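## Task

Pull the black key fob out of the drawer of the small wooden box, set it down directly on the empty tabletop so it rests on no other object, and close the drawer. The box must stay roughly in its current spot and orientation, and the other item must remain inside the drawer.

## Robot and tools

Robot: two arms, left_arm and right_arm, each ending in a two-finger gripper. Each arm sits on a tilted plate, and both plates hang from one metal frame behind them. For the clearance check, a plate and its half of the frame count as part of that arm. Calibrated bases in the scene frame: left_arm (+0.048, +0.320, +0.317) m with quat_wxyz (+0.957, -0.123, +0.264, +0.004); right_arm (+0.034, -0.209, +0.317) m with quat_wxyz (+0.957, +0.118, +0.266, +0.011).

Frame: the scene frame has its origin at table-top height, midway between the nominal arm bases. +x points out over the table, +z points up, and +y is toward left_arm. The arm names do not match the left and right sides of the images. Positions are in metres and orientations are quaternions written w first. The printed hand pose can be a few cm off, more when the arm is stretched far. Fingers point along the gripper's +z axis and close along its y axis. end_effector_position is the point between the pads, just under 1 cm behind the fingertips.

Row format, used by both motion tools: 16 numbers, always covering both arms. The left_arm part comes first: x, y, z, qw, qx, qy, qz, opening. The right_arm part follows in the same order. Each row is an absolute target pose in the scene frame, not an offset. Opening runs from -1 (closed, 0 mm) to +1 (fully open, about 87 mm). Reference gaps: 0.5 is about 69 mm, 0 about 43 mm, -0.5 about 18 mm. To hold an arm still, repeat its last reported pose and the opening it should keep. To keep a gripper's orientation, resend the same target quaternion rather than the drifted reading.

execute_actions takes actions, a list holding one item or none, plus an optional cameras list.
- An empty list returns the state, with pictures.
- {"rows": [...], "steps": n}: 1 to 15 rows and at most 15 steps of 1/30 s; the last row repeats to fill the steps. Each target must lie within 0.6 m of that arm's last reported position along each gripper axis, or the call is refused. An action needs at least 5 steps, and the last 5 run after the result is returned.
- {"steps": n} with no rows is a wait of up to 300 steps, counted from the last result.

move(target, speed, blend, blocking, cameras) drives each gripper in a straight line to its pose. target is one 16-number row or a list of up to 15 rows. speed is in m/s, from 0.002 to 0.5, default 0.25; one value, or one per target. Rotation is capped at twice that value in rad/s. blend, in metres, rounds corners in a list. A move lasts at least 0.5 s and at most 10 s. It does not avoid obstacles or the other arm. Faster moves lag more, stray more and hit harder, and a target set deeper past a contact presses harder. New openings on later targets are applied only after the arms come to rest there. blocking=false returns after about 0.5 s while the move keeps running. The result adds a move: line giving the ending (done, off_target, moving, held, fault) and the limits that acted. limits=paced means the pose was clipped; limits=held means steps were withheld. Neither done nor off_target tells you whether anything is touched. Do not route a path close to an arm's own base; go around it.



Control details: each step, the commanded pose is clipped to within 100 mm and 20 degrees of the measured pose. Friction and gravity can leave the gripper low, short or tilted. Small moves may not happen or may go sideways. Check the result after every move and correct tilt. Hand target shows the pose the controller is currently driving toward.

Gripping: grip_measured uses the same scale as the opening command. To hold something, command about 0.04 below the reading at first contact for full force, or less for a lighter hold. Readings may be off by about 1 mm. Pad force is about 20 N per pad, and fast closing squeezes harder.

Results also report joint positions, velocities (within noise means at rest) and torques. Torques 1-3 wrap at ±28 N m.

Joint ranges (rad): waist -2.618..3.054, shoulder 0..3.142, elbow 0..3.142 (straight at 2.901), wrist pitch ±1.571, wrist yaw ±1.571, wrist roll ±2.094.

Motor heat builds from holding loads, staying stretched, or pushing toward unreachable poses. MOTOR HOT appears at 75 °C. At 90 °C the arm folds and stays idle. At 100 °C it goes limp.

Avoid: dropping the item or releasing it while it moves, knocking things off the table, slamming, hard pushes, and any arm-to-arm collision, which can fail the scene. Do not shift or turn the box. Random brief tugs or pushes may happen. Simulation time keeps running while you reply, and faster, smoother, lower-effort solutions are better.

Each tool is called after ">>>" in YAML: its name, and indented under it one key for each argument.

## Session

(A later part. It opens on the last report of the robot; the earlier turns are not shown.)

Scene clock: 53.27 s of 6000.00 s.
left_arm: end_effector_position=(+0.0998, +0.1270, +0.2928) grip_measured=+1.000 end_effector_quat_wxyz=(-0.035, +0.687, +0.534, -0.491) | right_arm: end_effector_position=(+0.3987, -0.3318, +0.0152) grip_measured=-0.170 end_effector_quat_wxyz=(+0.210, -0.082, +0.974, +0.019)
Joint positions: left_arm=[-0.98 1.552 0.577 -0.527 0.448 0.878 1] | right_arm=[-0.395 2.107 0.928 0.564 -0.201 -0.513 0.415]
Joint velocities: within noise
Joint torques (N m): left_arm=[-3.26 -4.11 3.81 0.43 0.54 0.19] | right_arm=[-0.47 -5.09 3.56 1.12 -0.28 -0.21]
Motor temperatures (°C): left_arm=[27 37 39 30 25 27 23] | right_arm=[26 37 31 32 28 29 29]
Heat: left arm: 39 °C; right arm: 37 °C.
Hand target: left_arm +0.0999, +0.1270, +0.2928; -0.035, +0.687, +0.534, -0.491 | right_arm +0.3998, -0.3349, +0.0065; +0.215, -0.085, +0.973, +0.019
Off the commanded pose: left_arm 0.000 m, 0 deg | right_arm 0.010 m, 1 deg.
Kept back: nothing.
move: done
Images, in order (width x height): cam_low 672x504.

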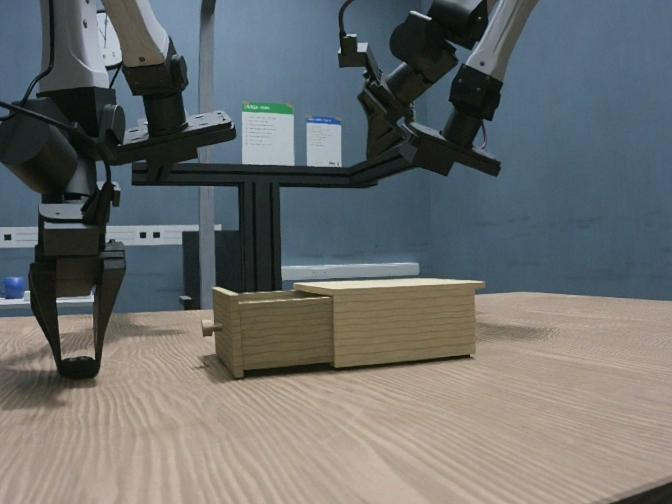

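>>> move:
  target:
    - [0.0998, 0.1270, 0.2928, -0.035, 0.687, 0.534, -0.491, 1.0, 0.40, -0.335, 0.009, 0.2156, -0.0851, 0.9726, 0.0189, -0.1]
    - [0.0998, 0.1270, 0.2928, -0.035, 0.687, 0.534, -0.491, 1.0, 0.40, -0.335, 0.011, 0.2156, -0.0851, 0.9726, 0.0189, 0.2]
    - [0.0998, 0.1270, 0.2928, -0.035, 0.687, 0.534, -0.491, 1.0, 0.375, -0.336, 0.08, 0.2156, -0.0851, 0.9726, 0.0189, 0.2]
  speed: 0.1
  cameras: ["cam_low", "cam_right_wrist"]

Scene clock: 56.70 s of 6000.00 s.
left_arm: end_effector_position=(+0.0998, +0.1270, +0.2928) grip_measured=+1.000 end_effector_quat_wxyz=(-0.035, +0.687, +0.534, -0.491) | right_arm: end_effector_position=(+0.3694, -0.3318, +0.0699) grip_measured=+0.200 end_effector_quat_wxyz=(+0.205, -0.081, +0.975, +0.022)
Joint positions: left_arm=[-0.98 1.552 0.577 -0.527 0.448 0.878 1] | right_arm=[-0.426 1.859 0.725 0.504 -0.225 -0.531 0.6]
Joint velocities: within noise
Joint torques (N m): left_arm=[-3.26 -4.07 3.79 0.43 0.54 0.19] | right_arm=[-0.54 -10.19 1.2 0.72 -0.27 -0.24]
Motor temperatures (°C): left_arm=[27 37 39 30 25 27 23] | right_arm=[26 37 31 32 28 29 29]
Heat: left arm: 39 °C; right arm: 37 °C.
Hand target: left_arm +0.0999, +0.1270, +0.2928; -0.035, +0.687, +0.534, -0.491 | right_arm +0.3749, -0.3359, +0.0795; +0.216, -0.085, +0.973, +0.019
Off the commanded pose: left_arm 0.000 m, 0 deg | right_arm 0.012 m, 1 deg.
Kept back: nothing.
move: off_target (right_arm)
camera_calibration:
cam_right_wrist: T_world_to_cam=[[0.186842, -0.982386, -0.00287337, -0.396551], [-0.878521, -0.168396, 0.447038, 0.257072], [-0.439648, -0.0810014, -0.89451, 0.334561], [0, 0, 0, 1]] pos_world=[0.447025, -0.319176, 0.183207]
Images, in order (width x height): cam_low 672x504, cam_right_wrist 672x504.

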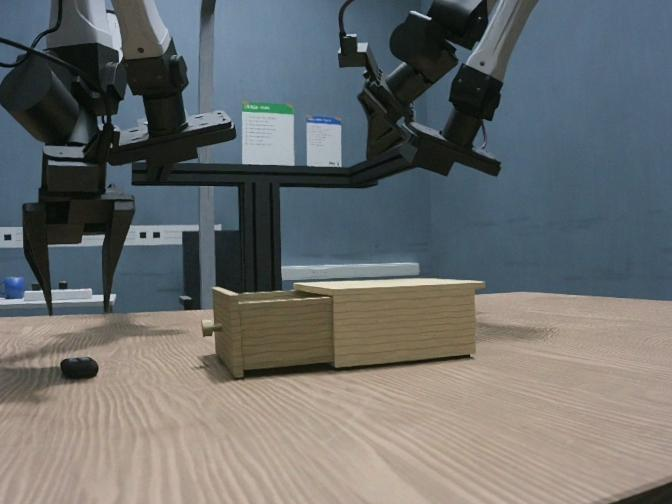

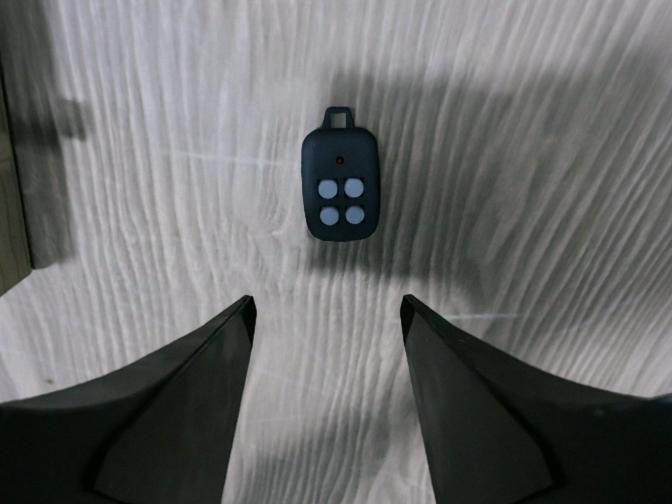

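>>> move:
  target: [0.0998, 0.1270, 0.2928, -0.035, 0.687, 0.534, -0.491, 1.0, 0.396, -0.235, 0.105, 0.0, 0.7071, 0.7071, 0.0, 0.2]
  speed: 0.35
  cameras: ["cam_low", "cam_right_wrist", "cam_high"]

Scene clock: 61.13 s of 6000.00 s.
left_arm: end_effector_position=(+0.0998, +0.1270, +0.2928) grip_measured=+1.000 end_effector_quat_wxyz=(-0.035, +0.687, +0.534, -0.491) | right_arm: end_effector_position=(+0.3841, -0.2345, +0.0962) grip_measured=+0.200 end_effector_quat_wxyz=(-0.012, +0.705, +0.710, -0.007)
Joint positions: left_arm=[-0.98 1.552 0.577 -0.527 0.448 0.878 1] | right_arm=[-0.189 1.818 0.954 -0.157 0.132 1.362 0.6]
Joint velocities: within noise
Joint torques (N m): left_arm=[-3.23 -4.05 3.77 0.42 0.54 0.19] | right_arm=[2.41 -9.62 4.22 -0.04 0.14 -0.02]
Motor temperatures (°C): left_arm=[27 37 39 30 25 27 23] | right_arm=[26 38 31 31 28 29 29]
Heat: left arm: 39 °C; right arm: 38 °C.
Hand target: left_arm +0.0999, +0.1270, +0.2928; -0.035, +0.687, +0.534, -0.491 | right_arm +0.3959, -0.2350, +0.1049; +0.000, +0.707, +0.707, +0.000
Off the commanded pose: left_arm 0.000 m, 0 deg | right_arm 0.015 m, 2 deg.
Kept back: nothing.
move: off_target (right_arm)
camera_calibration:
cam_right_wrist: T_world_to_cam=[[-0.999322, -0.0277572, 0.0241941, 0.373278], [0.00117304, 0.632732, 0.77437, 0.0931269], [-0.0368027, 0.773873, -0.632271, 0.392902], [0, 0, 0, 1]] pos_world=[0.387375, -0.35262, 0.167275]
Images, in order (width x height): cam_high 672x504, cam_low 672x504, cam_right_wrist 672x504.

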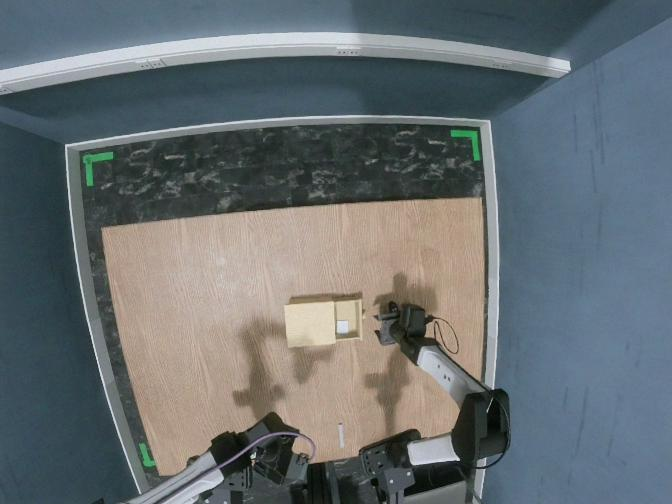

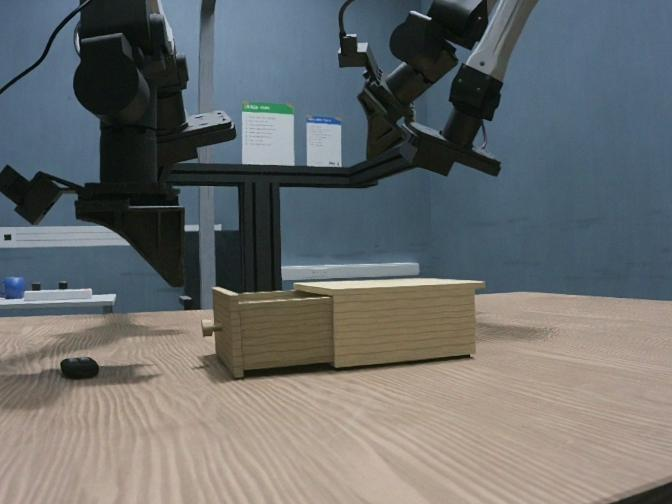

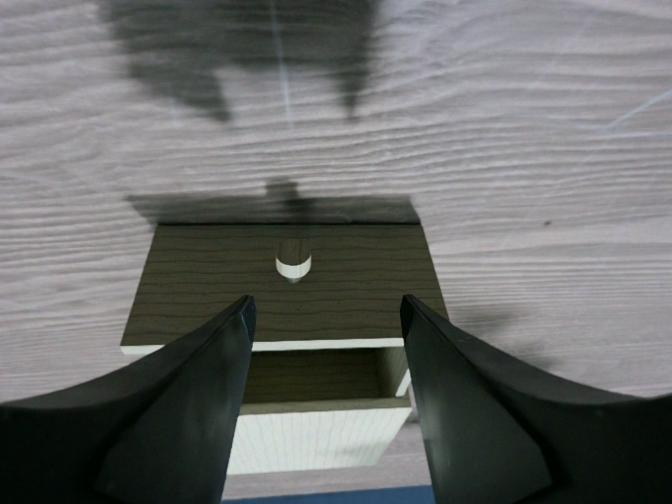

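>>> move:
  target:
    - [0.0998, 0.1270, 0.2928, -0.035, 0.687, 0.534, -0.491, 1.0, 0.408, -0.215, 0.06, 0.0, 0.7071, 0.7071, 0.0, 0.2]
    - [0.0998, 0.1270, 0.2928, -0.035, 0.687, 0.534, -0.491, 1.0, 0.408, -0.212, 0.034, 0.0, 0.7071, 0.7071, 0.0, 0.2]
    - [0.0998, 0.1270, 0.2928, -0.035, 0.687, 0.534, -0.491, 1.0, 0.408, -0.145, 0.034, 0.0, 0.7071, 0.7071, 0.0, 0.2]
  speed: [0.2, 0.12, 0.08]
  blend: [0.01, 0.01, 0]
  cameras: ["cam_low", "cam_right_wrist", "cam_high"]

Scene clock: 63.47 s of 6000.00 s.
left_arm: end_effector_position=(+0.0998, +0.1270, +0.2928) grip_measured=+1.000 end_effector_quat_wxyz=(-0.035, +0.687, +0.534, -0.491) | right_arm: end_effector_position=(+0.4091, -0.1642, +0.0367) grip_measured=+0.200 end_effector_quat_wxyz=(+0.014, +0.716, +0.698, -0.014)
Joint positions: left_arm=[-0.98 1.552 0.577 -0.527 0.448 0.878 1] | right_arm=[0.006 2.101 1.096 -0.018 0.277 1.557 0.6]
Joint velocities: within noise
Joint torques (N m): left_arm=[-3.21 -4.1 3.82 0.43 0.54 0.19] | right_arm=[5.67 -6.23 3.32 0.14 -0.15 -0.14]
Motor temperatures (°C): left_arm=[27 37 39 30 25 27 23] | right_arm=[26 38 31 31 28 29 29]
Heat: left arm: 39 °C; right arm: 38 °C.
Hand target: left_arm +0.0999, +0.1270, +0.2928; -0.035, +0.687, +0.534, -0.491 | right_arm +0.4075, -0.1453, +0.0347; +0.000, +0.707, +0.707, +0.000
Off the commanded pose: left_arm 0.000 m, 0 deg | right_arm 0.019 m, 3 deg.
Kept back: nothing.
move: off_target (right_arm)
camera_calibration:
cam_right_wrist: T_world_to_cam=[[-0.999986, 0.00461803, -0.00255968, 0.408161], [0.00118281, 0.668399, 0.743802, 0.101688], [0.00514579, 0.743788, -0.668396, 0.281036], [0, 0, 0, 1]] pos_world=[0.406588, -0.278884, 0.113253]
Images, in order (width x height): cam_high 672x504, cam_low 672x504, cam_right_wrist 672x504.

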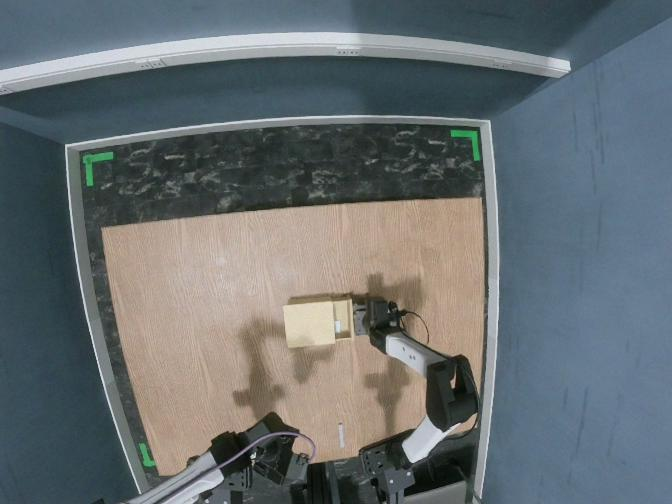

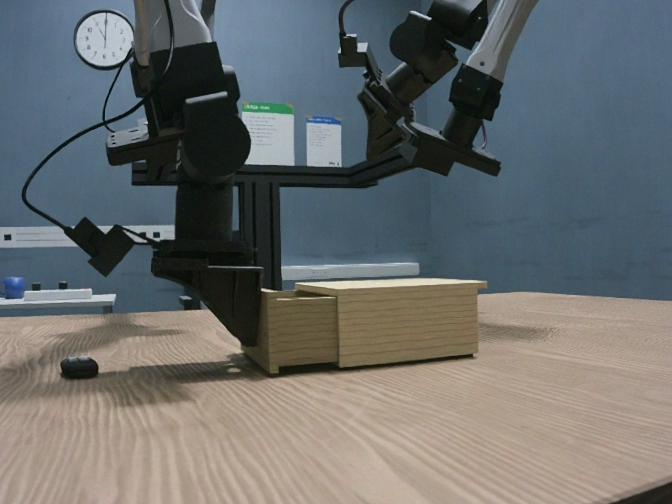

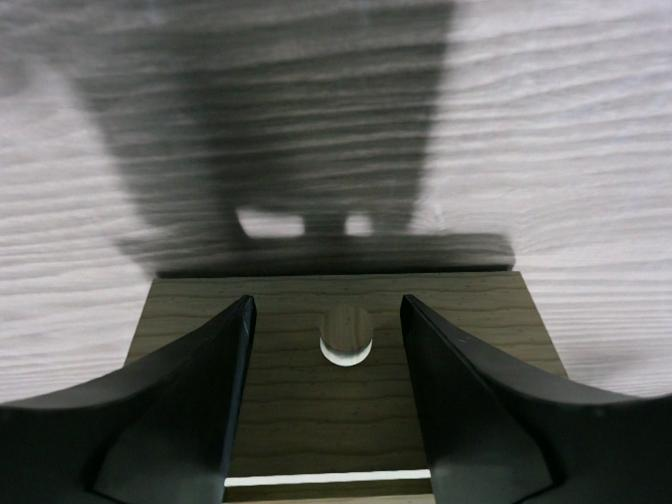

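>>> move:
  target: [0.0998, 0.1270, 0.2928, -0.035, 0.687, 0.534, -0.491, 1.0, 0.405, -0.095, 0.034, 0.0, 0.7071, 0.7071, 0.0, 0.2]
  speed: 0.08
  cameras: ["cam_low", "cam_right_wrist", "cam_high"]

Scene clock: 64.63 s of 6000.00 s.
left_arm: end_effector_position=(+0.0998, +0.1270, +0.2928) grip_measured=+1.000 end_effector_quat_wxyz=(-0.035, +0.687, +0.534, -0.491) | right_arm: end_effector_position=(+0.4101, -0.1174, +0.0361) grip_measured=+0.200 end_effector_quat_wxyz=(+0.022, +0.711, +0.702, -0.013)
Joint positions: left_arm=[-0.98 1.552 0.577 -0.527 0.448 0.878 1] | right_arm=[0.129 2.152 1.129 -0.022 0.35 1.653 0.6]
Joint velocities: within noise
Joint torques (N m): left_arm=[-3.22 -4.05 3.82 0.45 0.54 0.2] | right_arm=[6.78 -6.17 3.37 0.11 -0.28 0.04]
Motor temperatures (°C): left_arm=[27 37 39 30 25 27 23] | right_arm=[26 38 31 31 28 29 29]
Heat: left arm: 39 °C; right arm: 38 °C.
Hand target: left_arm +0.0999, +0.1270, +0.2928; -0.035, +0.687, +0.534, -0.491 | right_arm +0.4045, -0.0957, +0.0348; +0.000, +0.707, +0.707, +0.000
Off the commanded pose: left_arm 0.000 m, 0 deg | right_arm 0.023 m, 3 deg.
Kept back: nothing.
move: off_target (right_arm)
camera_calibration:
cam_right_wrist: T_world_to_cam=[[-0.999869, -0.00835936, -0.0138386, 0.407799], [-0.0158513, 0.675299, 0.737374, 0.0788598], [0.0031812, 0.737497, -0.675343, 0.246166], [0, 0, 0, 1]] pos_world=[0.408213, -0.231391, 0.113741]
Images, in order (width x height): cam_high 672x504, cam_low 672x504, cam_right_wrist 672x504.

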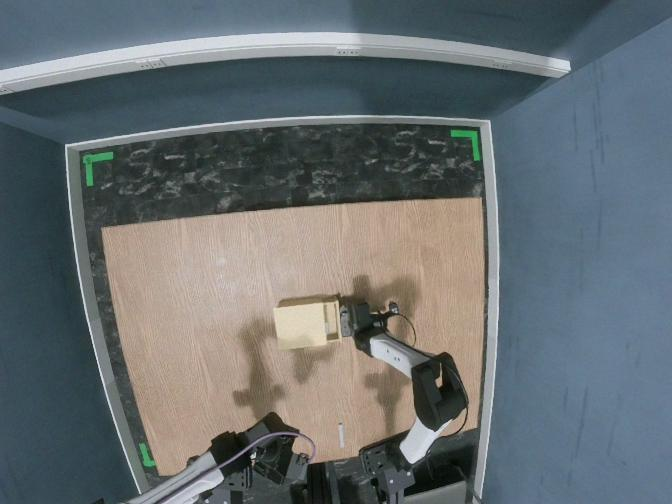

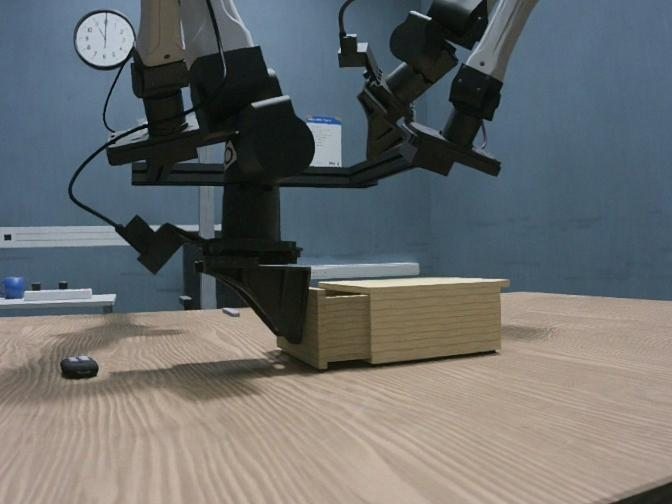

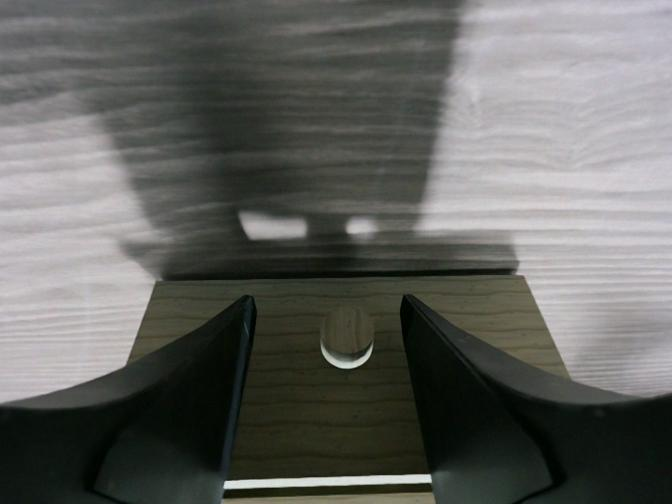

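>>> execute_actions:
  actions: []

Scene clock: 65.33 s of 6000.00 s.
left_arm: end_effector_position=(+0.0998, +0.1270, +0.2928) grip_measured=+1.000 end_effector_quat_wxyz=(-0.035, +0.687, +0.534, -0.491) | right_arm: end_effector_position=(+0.4100, -0.1174, +0.0360) grip_measured=+0.200 end_effector_quat_wxyz=(+0.022, +0.711, +0.702, -0.013)
Joint positions: left_arm=[-0.98 1.552 0.577 -0.527 0.448 0.878 1] | right_arm=[0.129 2.152 1.13 -0.023 0.35 1.653 0.6]
Joint velocities: within noise
Joint torques (N m): left_arm=[-3.28 -4.11 3.84 0.44 0.54 0.19] | right_arm=[6.82 -6.16 3.37 0.05 -0.27 0.11]
Motor temperatures (°C): left_arm=[27 37 39 30 25 27 23] | right_arm=[26 38 31 31 28 29 29]
Heat: left arm: 39 °C; right arm: 38 °C.
Hand target: left_arm +0.0999, +0.1270, +0.2928; -0.035, +0.687, +0.534, -0.491 | right_arm +0.4044, -0.0956, +0.0348; +0.000, +0.707, +0.707, +0.000
Off the commanded pose: left_arm 0.000 m, 0 deg | right_arm 0.023 m, 3 deg.
Steps of this call (1-21: nothing new was sent). Readings (end_effector_position of left_arm | right_arm):
1: (+0.0998, +0.1270, +0.2928) | (+0.4100, -0.1174, +0.0360)
2: (+0.0998, +0.1270, +0.2928) | (+0.4099, -0.1174, +0.0360)
4: (+0.0998, +0.1270, +0.2928) | (+0.4099, -0.1174, +0.0360)
8: (+0.0998, +0.1270, +0.2928) | (+0.4100, -0.1174, +0.0360)
21: the state above
camera_calibration:
cam_right_wrist: T_world_to_cam=[[-0.99988, -0.00820449, -0.01313, 0.407662], [-0.0152241, 0.675337, 0.737352, 0.0786604], [0.0028176, 0.737464, -0.675381, 0.24624], [0, 0, 0, 1]] pos_world=[0.408117, -0.23137, 0.113658]

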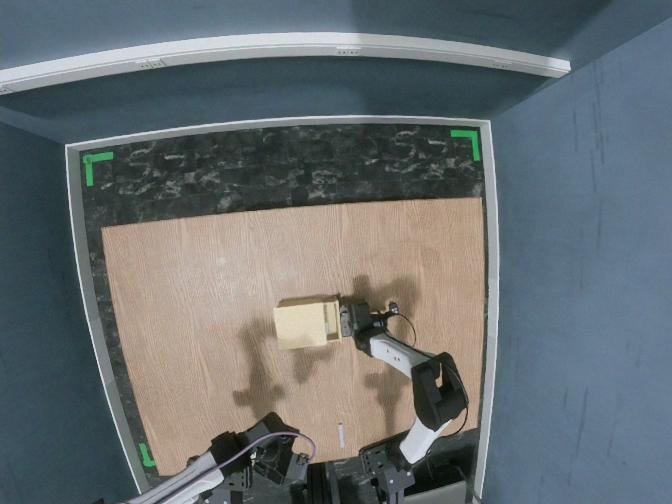

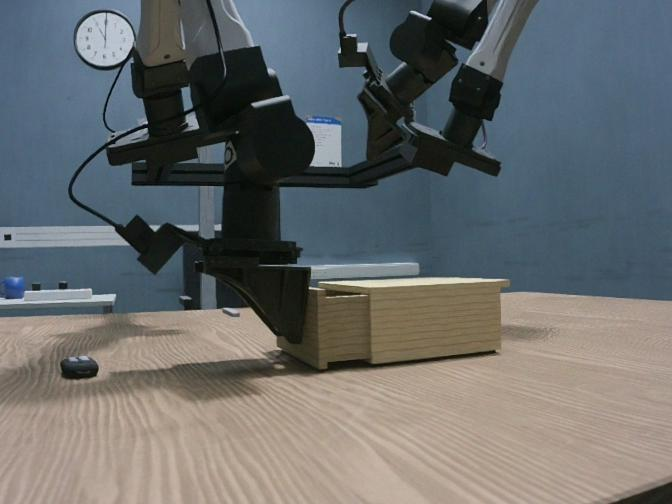

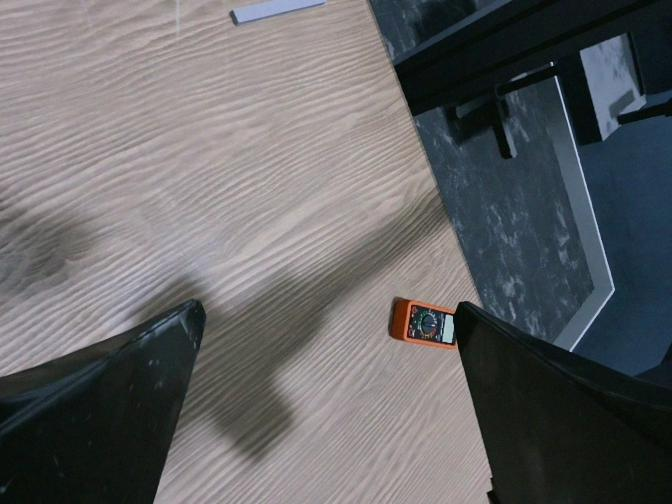

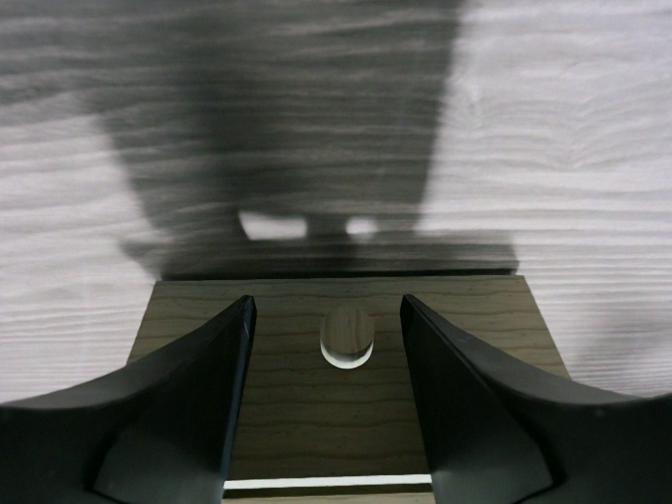

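>>> move:
  target:
    - [0.2, 0.2, 0.28, 0, 0.7071, -0.7071, 0, -0.3, 0.407, -0.15, 0.036, 0, 0.7071, 0.7071, 0, 0.2]
    - [0.39, 0.21, 0.2, 0, 0.7071, -0.7071, 0, -0.3, 0.407, -0.15, 0.036, 0, 0.7071, 0.7071, 0, 0.2]
  speed: 0.2
  blend: 0.04

Scene clock: 73.13 s of 6000.00 s.
left_arm: end_effector_position=(+0.1912, +0.1984, +0.2805) grip_measured=-0.300 end_effector_quat_wxyz=(-0.219, +0.874, -0.427, +0.076) | right_arm: end_effector_position=(+0.3946, -0.1425, +0.0270) grip_measured=+0.200 end_effector_quat_wxyz=(-0.011, +0.704, +0.710, -0.014)
Joint positions: left_arm=[-1.576 1.857 0.594 -1.085 -0.784 2.095 0.35] | right_arm=[0.038 2.152 1.107 -0.022 0.258 1.56 0.6]
Joint velocities: within noise
Joint torques (N m): left_arm=[-3.07 -3.34 3.56 -0.45 -0.03 0.18] | right_arm=[2.21 -10.76 1.31 0.16 -0.01 -0.25]
Motor temperatures (°C): left_arm=[27 37 39 30 25 27 23] | right_arm=[26 37 31 31 28 29 29]
Heat: left arm: 39 °C; right arm: 37 °C.
Hand target: left_arm +0.1912, +0.1980, +0.2807; -0.218, +0.875, -0.426, +0.075 | right_arm +0.4067, -0.1484, +0.0357; +0.000, +0.707, +0.707, +0.000
Off the commanded pose: left_arm 0.215 m, 46 deg | right_arm 0.017 m, 2 deg.
Kept back: nothing.
move: held (left_arm; a check stopped the path), off_target (right_arm; braked when a check withheld steps of left_arm); path passed 0 of 2 targets; limits=paced,held
pose unreachable (left arm): on one or more control steps of this call this arm could not follow its commanded pose, so it was not sent that pose on those steps. It may still have moved: this result reports where it is.
cause: moving toward the commanded pose would bring two parts of the arm too close to each other (its base or mounting and its fingers, with joints 1 (waist) to 6 (wrist roll) between them).
camera_calibration:
cam_left_wrist: T_world_to_cam=[[0.718948, 0.54104, 0.436335, -0.369152], [0.177841, -0.750056, 0.637015, -0.0392555], [0.671927, -0.380382, -0.635471, 0.266132], [0, 0, 0, 1]] pos_world=[0.093561, 0.271514, 0.355199]
cam_right_wrist: T_world_to_cam=[[-0.998983, -0.0302227, 0.0334597, 0.387174], [0.00633339, 0.640676, 0.767785, 0.0877354], [-0.0446413, 0.767217, -0.639833, 0.280673], [0, 0, 0, 1]] pos_world=[0.398754, -0.259845, 0.0992667]

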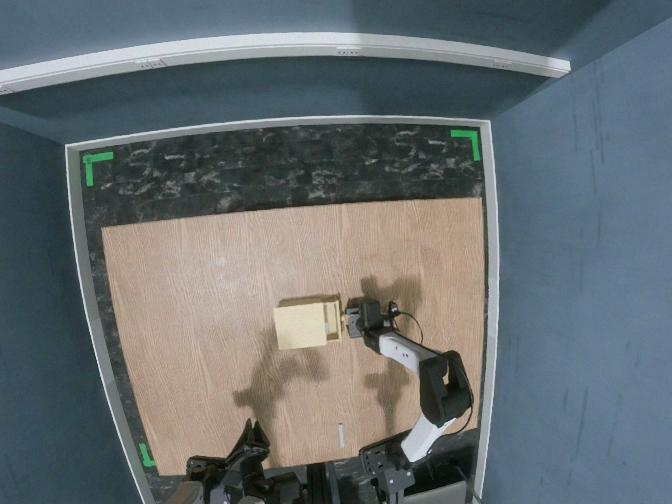

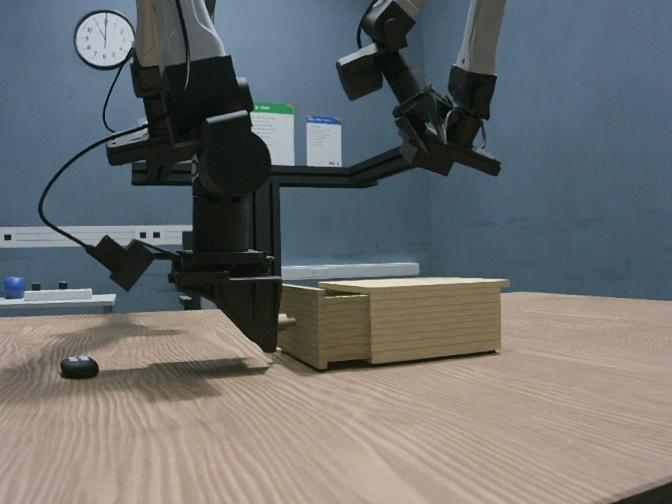

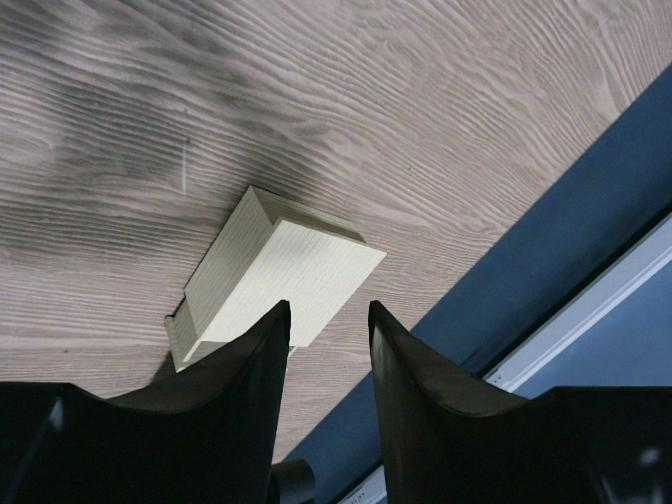

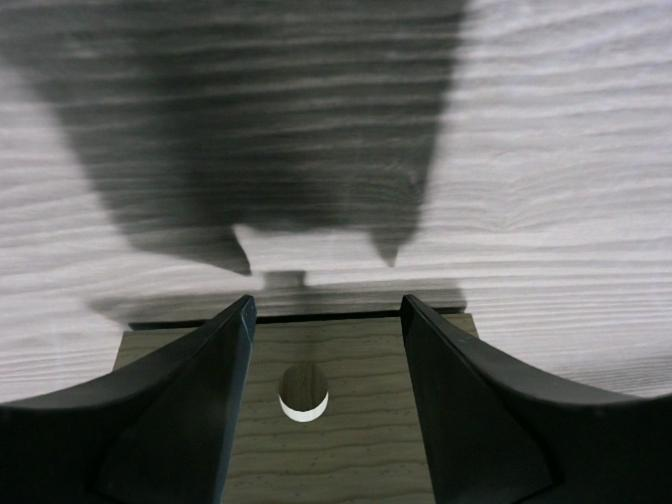

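>>> move:
  target: [0.14, 0.13, 0.3, -0.035, 0.687, 0.534, -0.491, -0.3, 0.407, -0.155, 0.038, 0, 0.7071, 0.7071, 0, 0.2]
  speed: 0.25

>>> move:
  target: [0.22, 0.08, 0.28, 0.191, 0.460, 0.861, -0.102, -0.3, 0.407, -0.155, 0.038, 0, 0.7071, 0.7071, 0, 0.2]
  speed: 0.25

Scene clock: 79.50 s of 6000.00 s.
left_arm: end_effector_position=(+0.1382, +0.1319, +0.2980) grip_measured=-0.300 end_effector_quat_wxyz=(-0.045, +0.696, +0.528, -0.485) | right_arm: end_effector_position=(+0.3908, -0.1476, +0.0254) grip_measured=+0.200 end_effector_quat_wxyz=(-0.015, +0.703, +0.711, -0.016)
Joint positions: left_arm=[-0.881 1.58 0.732 -0.732 0.436 1.007 0.35] | right_arm=[0.022 2.152 1.101 -0.022 0.249 1.546 0.6]
Joint velocities: within noise
Joint torques (N m): left_arm=[-2.62 -6.27 3.04 0.28 0.69 0.11] | right_arm=[1.96 -11.93 1.18 0.1 0 -0.25]
Motor temperatures (°C): left_arm=[27 38 39 29 25 27 23] | right_arm=[26 38 31 30 28 29 29]
Heat: left arm: 39 °C; right arm: 38 °C.
Hand target: left_arm +0.1401, +0.1300, +0.3000; -0.035, +0.687, +0.534, -0.491 | right_arm +0.4067, -0.1548, +0.0375; +0.000, +0.707, +0.707, +0.000
Off the commanded pose: left_arm 0.003 m, 2 deg | right_arm 0.022 m, 3 deg.
Kept back: nothing.
move: off_target (right_arm)
camera_calibration:
cam_left_wrist: T_world_to_cam=[[-0.69997, 0.435484, 0.566035, -0.131381], [0.518391, 0.85498, -0.0167325, -0.154759], [-0.491235, 0.281715, -0.824211, 0.417204], [0, 0, 0, 1]] pos_world=[0.193209, 0.0719973, 0.415641]
cam_right_wrist: T_world_to_cam=[[-0.998549, -0.0328708, 0.0426583, 0.382505], [0.0117911, 0.63945, 0.768743, 0.0899468], [-0.0525471, 0.76813, -0.638134, 0.286628], [0, 0, 0, 1]] pos_world=[0.39595, -0.265111, 0.0974442]

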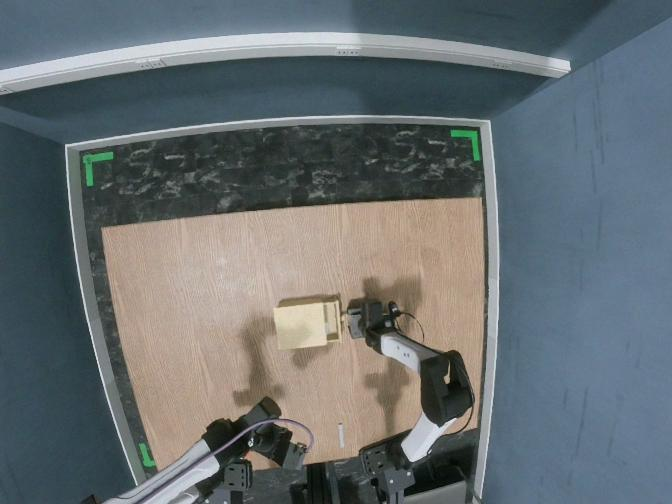

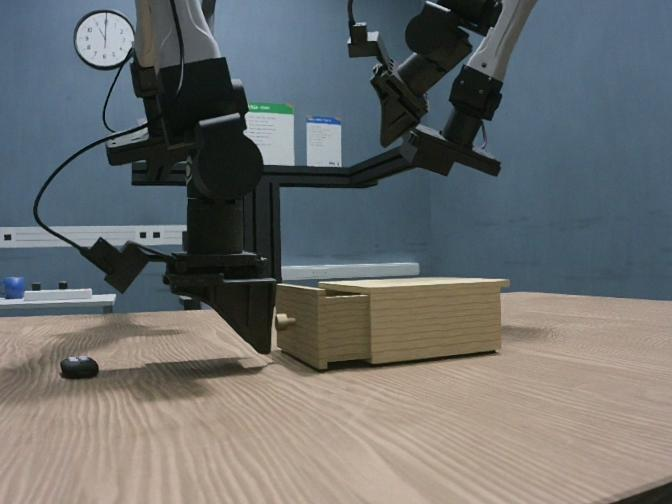

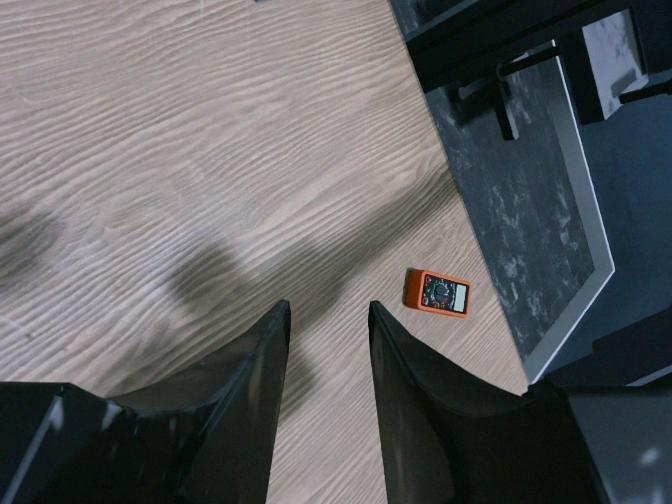

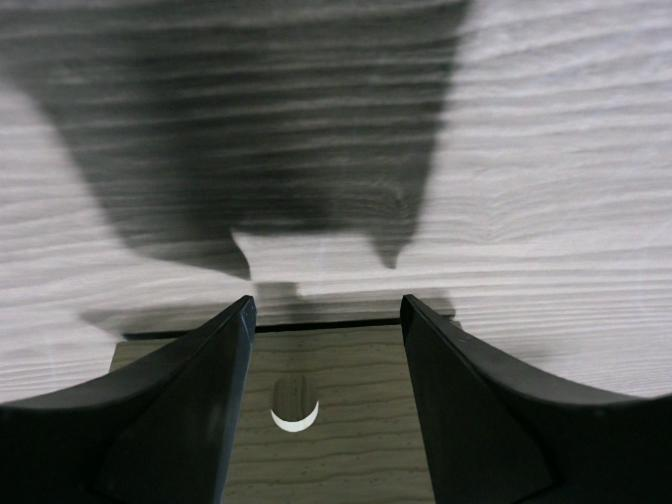

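Scene clock: 82.57 s of 6000.00 s.
left_arm: end_effector_position=(+0.2156, +0.0861, +0.2770) grip_measured=-0.300 end_effector_quat_wxyz=(+0.181, +0.468, +0.859, -0.104) | right_arm: end_effector_position=(+0.3908, -0.1476, +0.0254) grip_measured=+0.200 end_effector_quat_wxyz=(-0.015, +0.702, +0.711, -0.016)
Joint positions: left_arm=[-1.281 1.622 0.656 -0.186 -0.64 -0.004 0.35] | right_arm=[0.022 2.152 1.101 -0.022 0.249 1.546 0.6]
Joint velocities: within noise
Joint torques (N m): left_arm=[-4.59 -3.45 6.76 1.41 -0.15 0.08] | right_arm=[2.02 -11.79 1.1 0.1 -0.02 -0.24]
Motor temperatures (°C): left_arm=[27 38 39 30 25 27 23] | right_arm=[26 38 31 30 28 29 29]
Heat: left arm: 39 °C; right arm: 38 °C.
Hand target: left_arm +0.2200, +0.0801, +0.2801; +0.191, +0.460, +0.861, -0.102 | right_arm +0.4067, -0.1548, +0.0375; +0.000, +0.707, +0.707, +0.000
Off the commanded pose: left_arm 0.008 m, 1 deg | right_arm 0.022 m, 3 deg.
Kept back: nothing.
move: off_target (right_arm)
camera_calibration:
cam_left_wrist: T_world_to_cam=[[-0.839798, -0.542891, -0.00306624, 0.226708], [-0.494971, 0.763326, 0.415135, -0.0493657], [-0.223032, 0.350147, -0.909755, 0.410798], [0, 0, 0, 1]] pos_world=[0.257575, 0.0169202, 0.394914]
cam_right_wrist: T_world_to_cam=[[-0.998536, -0.0332521, 0.0426585, 0.382427], [0.011548, 0.639441, 0.768753, 0.0900401], [-0.0528403, 0.768121, -0.638121, 0.286741], [0, 0, 0, 1]] pos_world=[0.395979, -0.26511, 0.097443]

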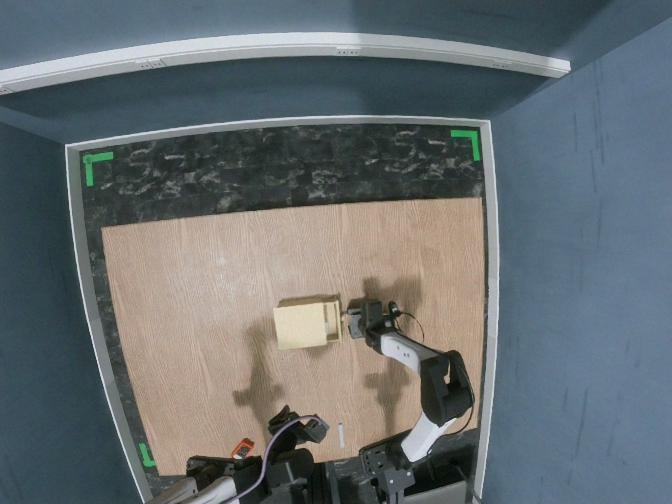

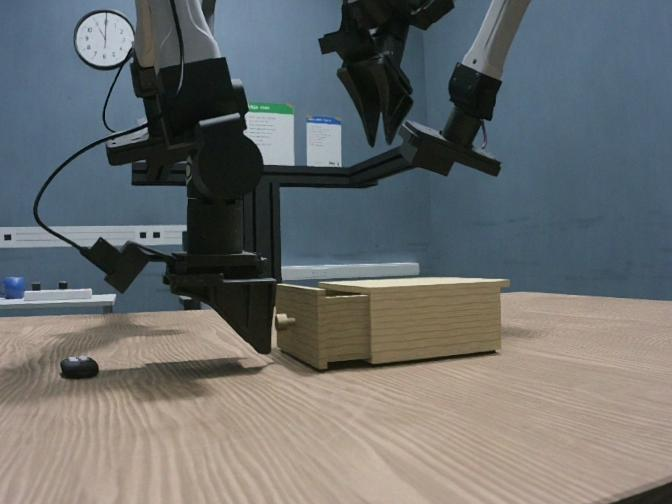

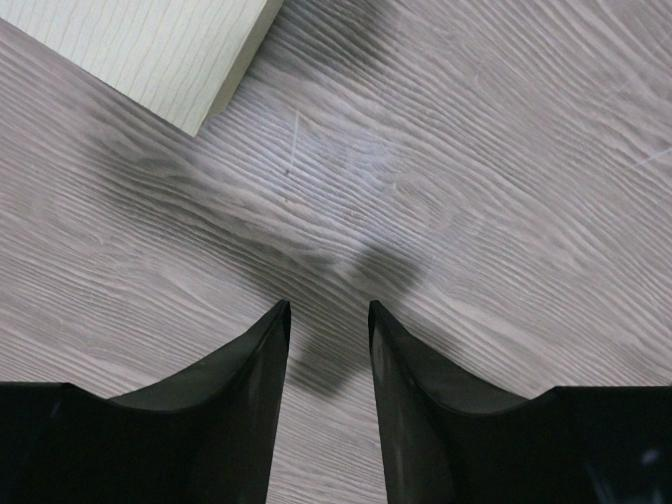

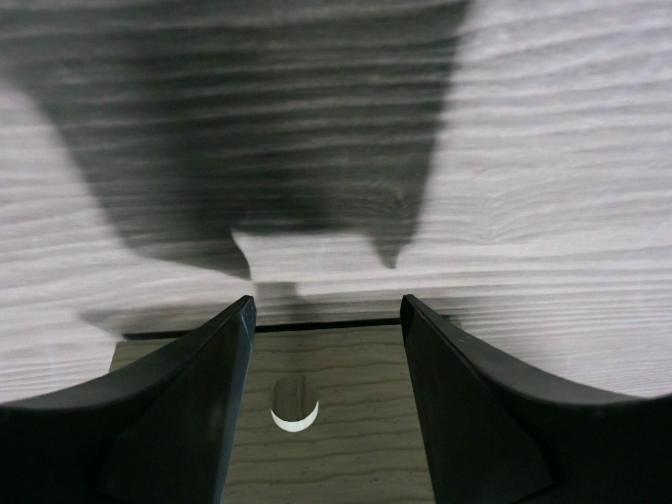

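>>> move:
  target:
    - [0.3, 0.19, 0.27, 0.2164, 0, 0.9763, 0, -0.3, 0.407, -0.155, 0.038, 0, 0.7071, 0.7071, 0, 0.2]
    - [0.39, 0.21, 0.2, 0, -0.7071, 0.7071, 0, -0.3, 0.407, -0.155, 0.038, 0, 0.7071, 0.7071, 0, 0.2]
  speed: 0.25
  blend: 0.04

Scene clock: 88.50 s of 6000.00 s.
left_arm: end_effector_position=(+0.3901, +0.2105, +0.2028) grip_measured=-0.300 end_effector_quat_wxyz=(-0.010, +0.703, -0.711, +0.004) | right_arm: end_effector_position=(+0.3908, -0.1476, +0.0254) grip_measured=+0.200 end_effector_quat_wxyz=(-0.015, +0.702, +0.711, -0.016)
Joint positions: left_arm=[-0.383 1.585 0.916 -0.452 -0.43 -1.833 0.35] | right_arm=[0.022 2.152 1.101 -0.022 0.248 1.546 0.6]
Joint velocities: within noise
Joint torques (N m): left_arm=[-2.02 -5.96 5.42 0.38 0.07 0.07] | right_arm=[1.99 -11.84 1.2 0.09 -0.01 -0.26]
Motor temperatures (°C): left_arm=[27 38 39 30 25 27 23] | right_arm=[26 39 30 30 28 29 29]
Heat: left arm: 39 °C; right arm: 39 °C.
Hand target: left_arm +0.3901, +0.2100, +0.2000; +0.000, +0.707, -0.707, +0.000 | right_arm +0.4067, -0.1548, +0.0375; +0.000, +0.707, +0.707, +0.000
Off the commanded pose: left_arm 0.003 m, 1 deg | right_arm 0.022 m, 3 deg.
Kept back: nothing.
move: off_target (right_arm)
camera_calibration:
cam_left_wrist: T_world_to_cam=[[0.999861, -0.0146272, 0.00795756, -0.390576], [-0.015683, -0.666596, 0.745254, 0.0199562], [-0.00559648, -0.745275, -0.666733, 0.435149], [0, 0, 0, 1]] pos_world=[0.393271, 0.331895, 0.278364]
cam_right_wrist: T_world_to_cam=[[-0.998537, -0.0332515, 0.0426411, 0.382431], [0.0115552, 0.639148, 0.768997, 0.0899329], [-0.0528243, 0.768365, -0.637828, 0.286722], [0, 0, 0, 1]] pos_world=[0.395979, -0.265071, 0.0974139]

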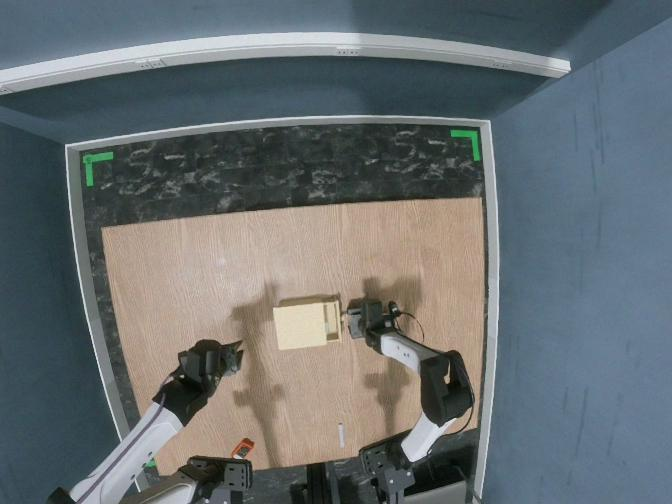

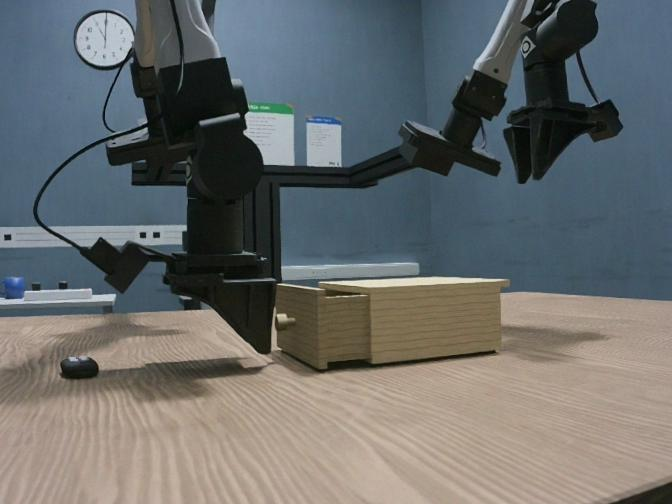

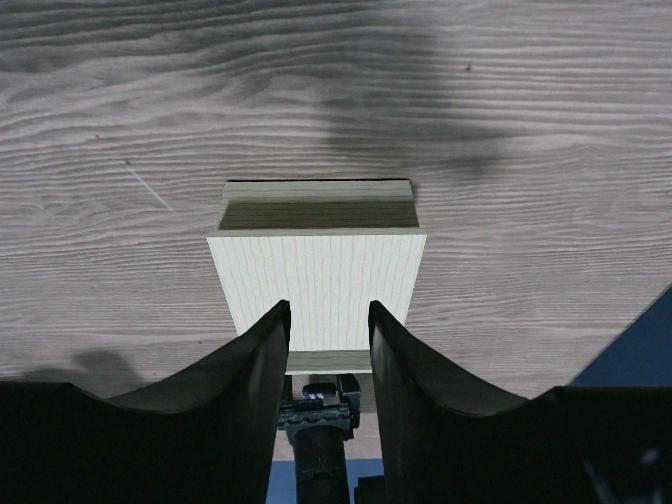

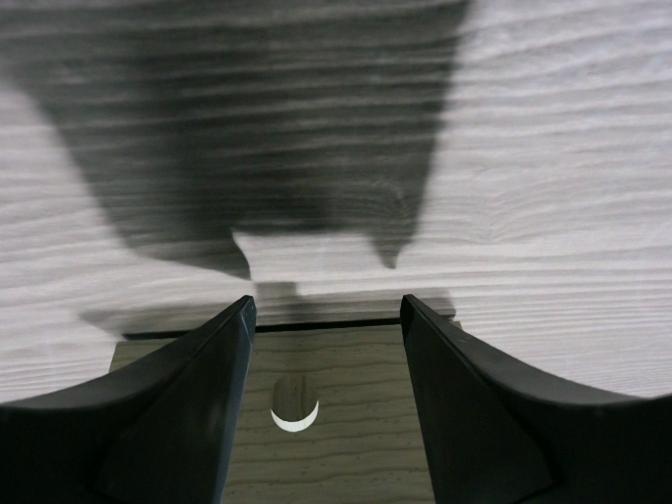

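>>> move:
  target:
    - [0.383, 0.19, 0.09, -0.0739, -0.7032, 0.7032, -0.0739, 0.2, 0.407, -0.155, 0.038, 0, 0.7071, 0.7071, 0, 0.2]
    - [0.383, 0.17, 0.03, -0.0739, -0.7032, 0.7032, -0.0739, 0.2, 0.407, -0.155, 0.038, 0, 0.7071, 0.7071, 0, 0.2]
  speed: [0.2, 0.1]

Scene clock: 91.13 s of 6000.00 s.
left_arm: end_effector_position=(+0.3829, +0.1695, +0.0341) grip_measured=+0.200 end_effector_quat_wxyz=(+0.070, +0.703, -0.704, +0.070) | right_arm: end_effector_position=(+0.3908, -0.1476, +0.0254) grip_measured=+0.200 end_effector_quat_wxyz=(-0.015, +0.702, +0.711, -0.016)
Joint positions: left_arm=[-0.195 2.218 1.015 0.15 -0.134 -1.666 0.6] | right_arm=[0.022 2.152 1.101 -0.022 0.248 1.546 0.6]
Joint velocities: within noise
Joint torques (N m): left_arm=[-2.69 -7.54 1.78 0.67 0.18 0.23] | right_arm=[2.09 -11.85 0.99 0.09 0 -0.22]
Motor temperatures (°C): left_arm=[27 39 39 30 25 27 23] | right_arm=[26 39 30 30 28 29 29]
Heat: left arm: 39 °C; right arm: 39 °C.
Hand target: left_arm +0.3829, +0.1700, +0.0301; +0.074, +0.703, -0.703, +0.074 | right_arm +0.4067, -0.1548, +0.0375; +0.000, +0.707, +0.707, +0.000
Off the commanded pose: left_arm 0.004 m, 1 deg | right_arm 0.022 m, 3 deg.
Kept back: nothing.
move: off_target (right_arm)
camera_calibration:
cam_left_wrist: T_world_to_cam=[[0.999909, -0.00712877, -0.011482, -0.383277], [0.00639262, -0.499053, 0.866548, 0.077202], [-0.0119075, -0.866542, -0.498962, 0.30932], [0, 0, 0, 1]] pos_world=[0.386432, 0.303834, 0.083039]
cam_right_wrist: T_world_to_cam=[[-0.998537, -0.0332515, 0.0426411, 0.382431], [0.0115552, 0.639148, 0.768997, 0.0899329], [-0.0528243, 0.768365, -0.637828, 0.286722], [0, 0, 0, 1]] pos_world=[0.395979, -0.265071, 0.0974139]

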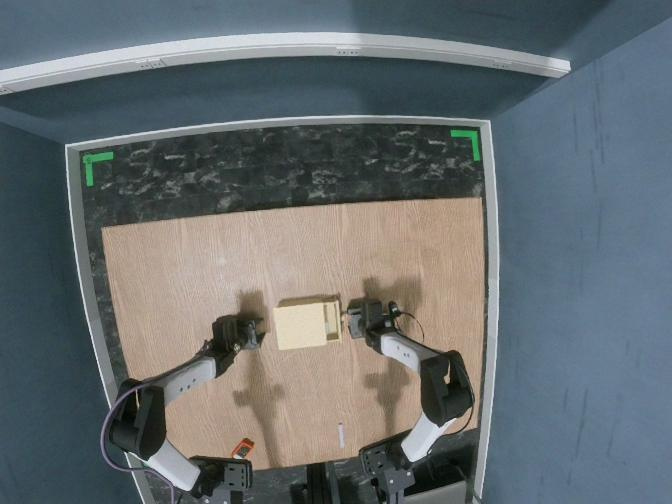

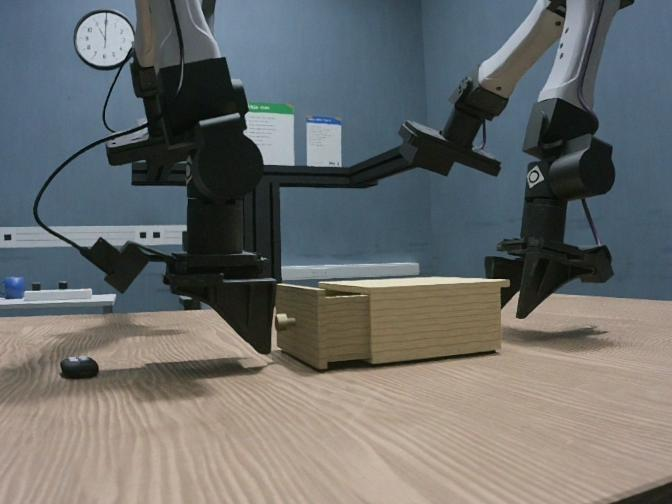

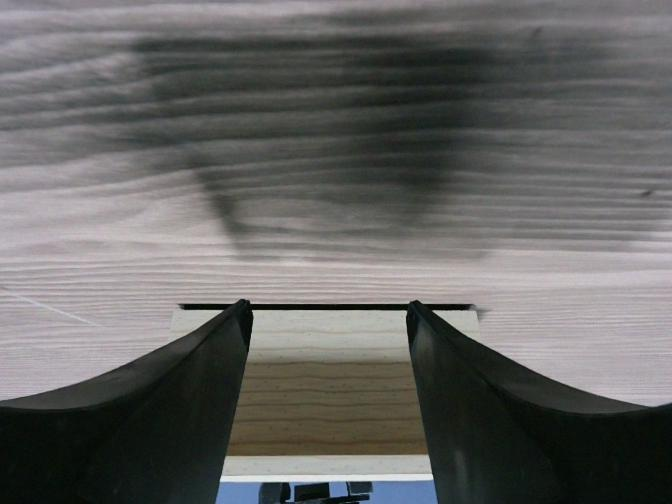

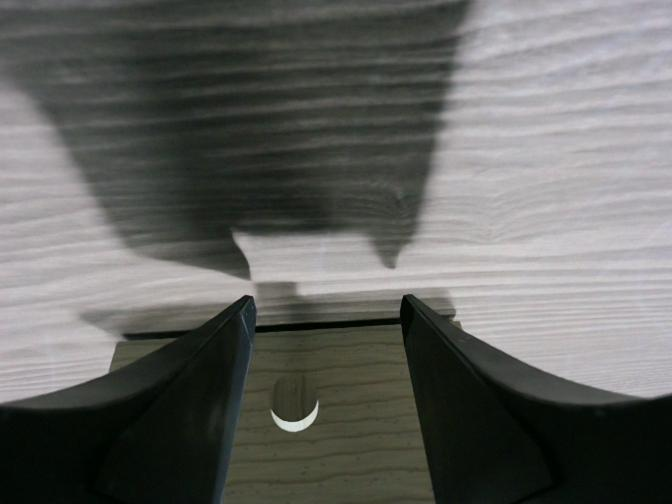

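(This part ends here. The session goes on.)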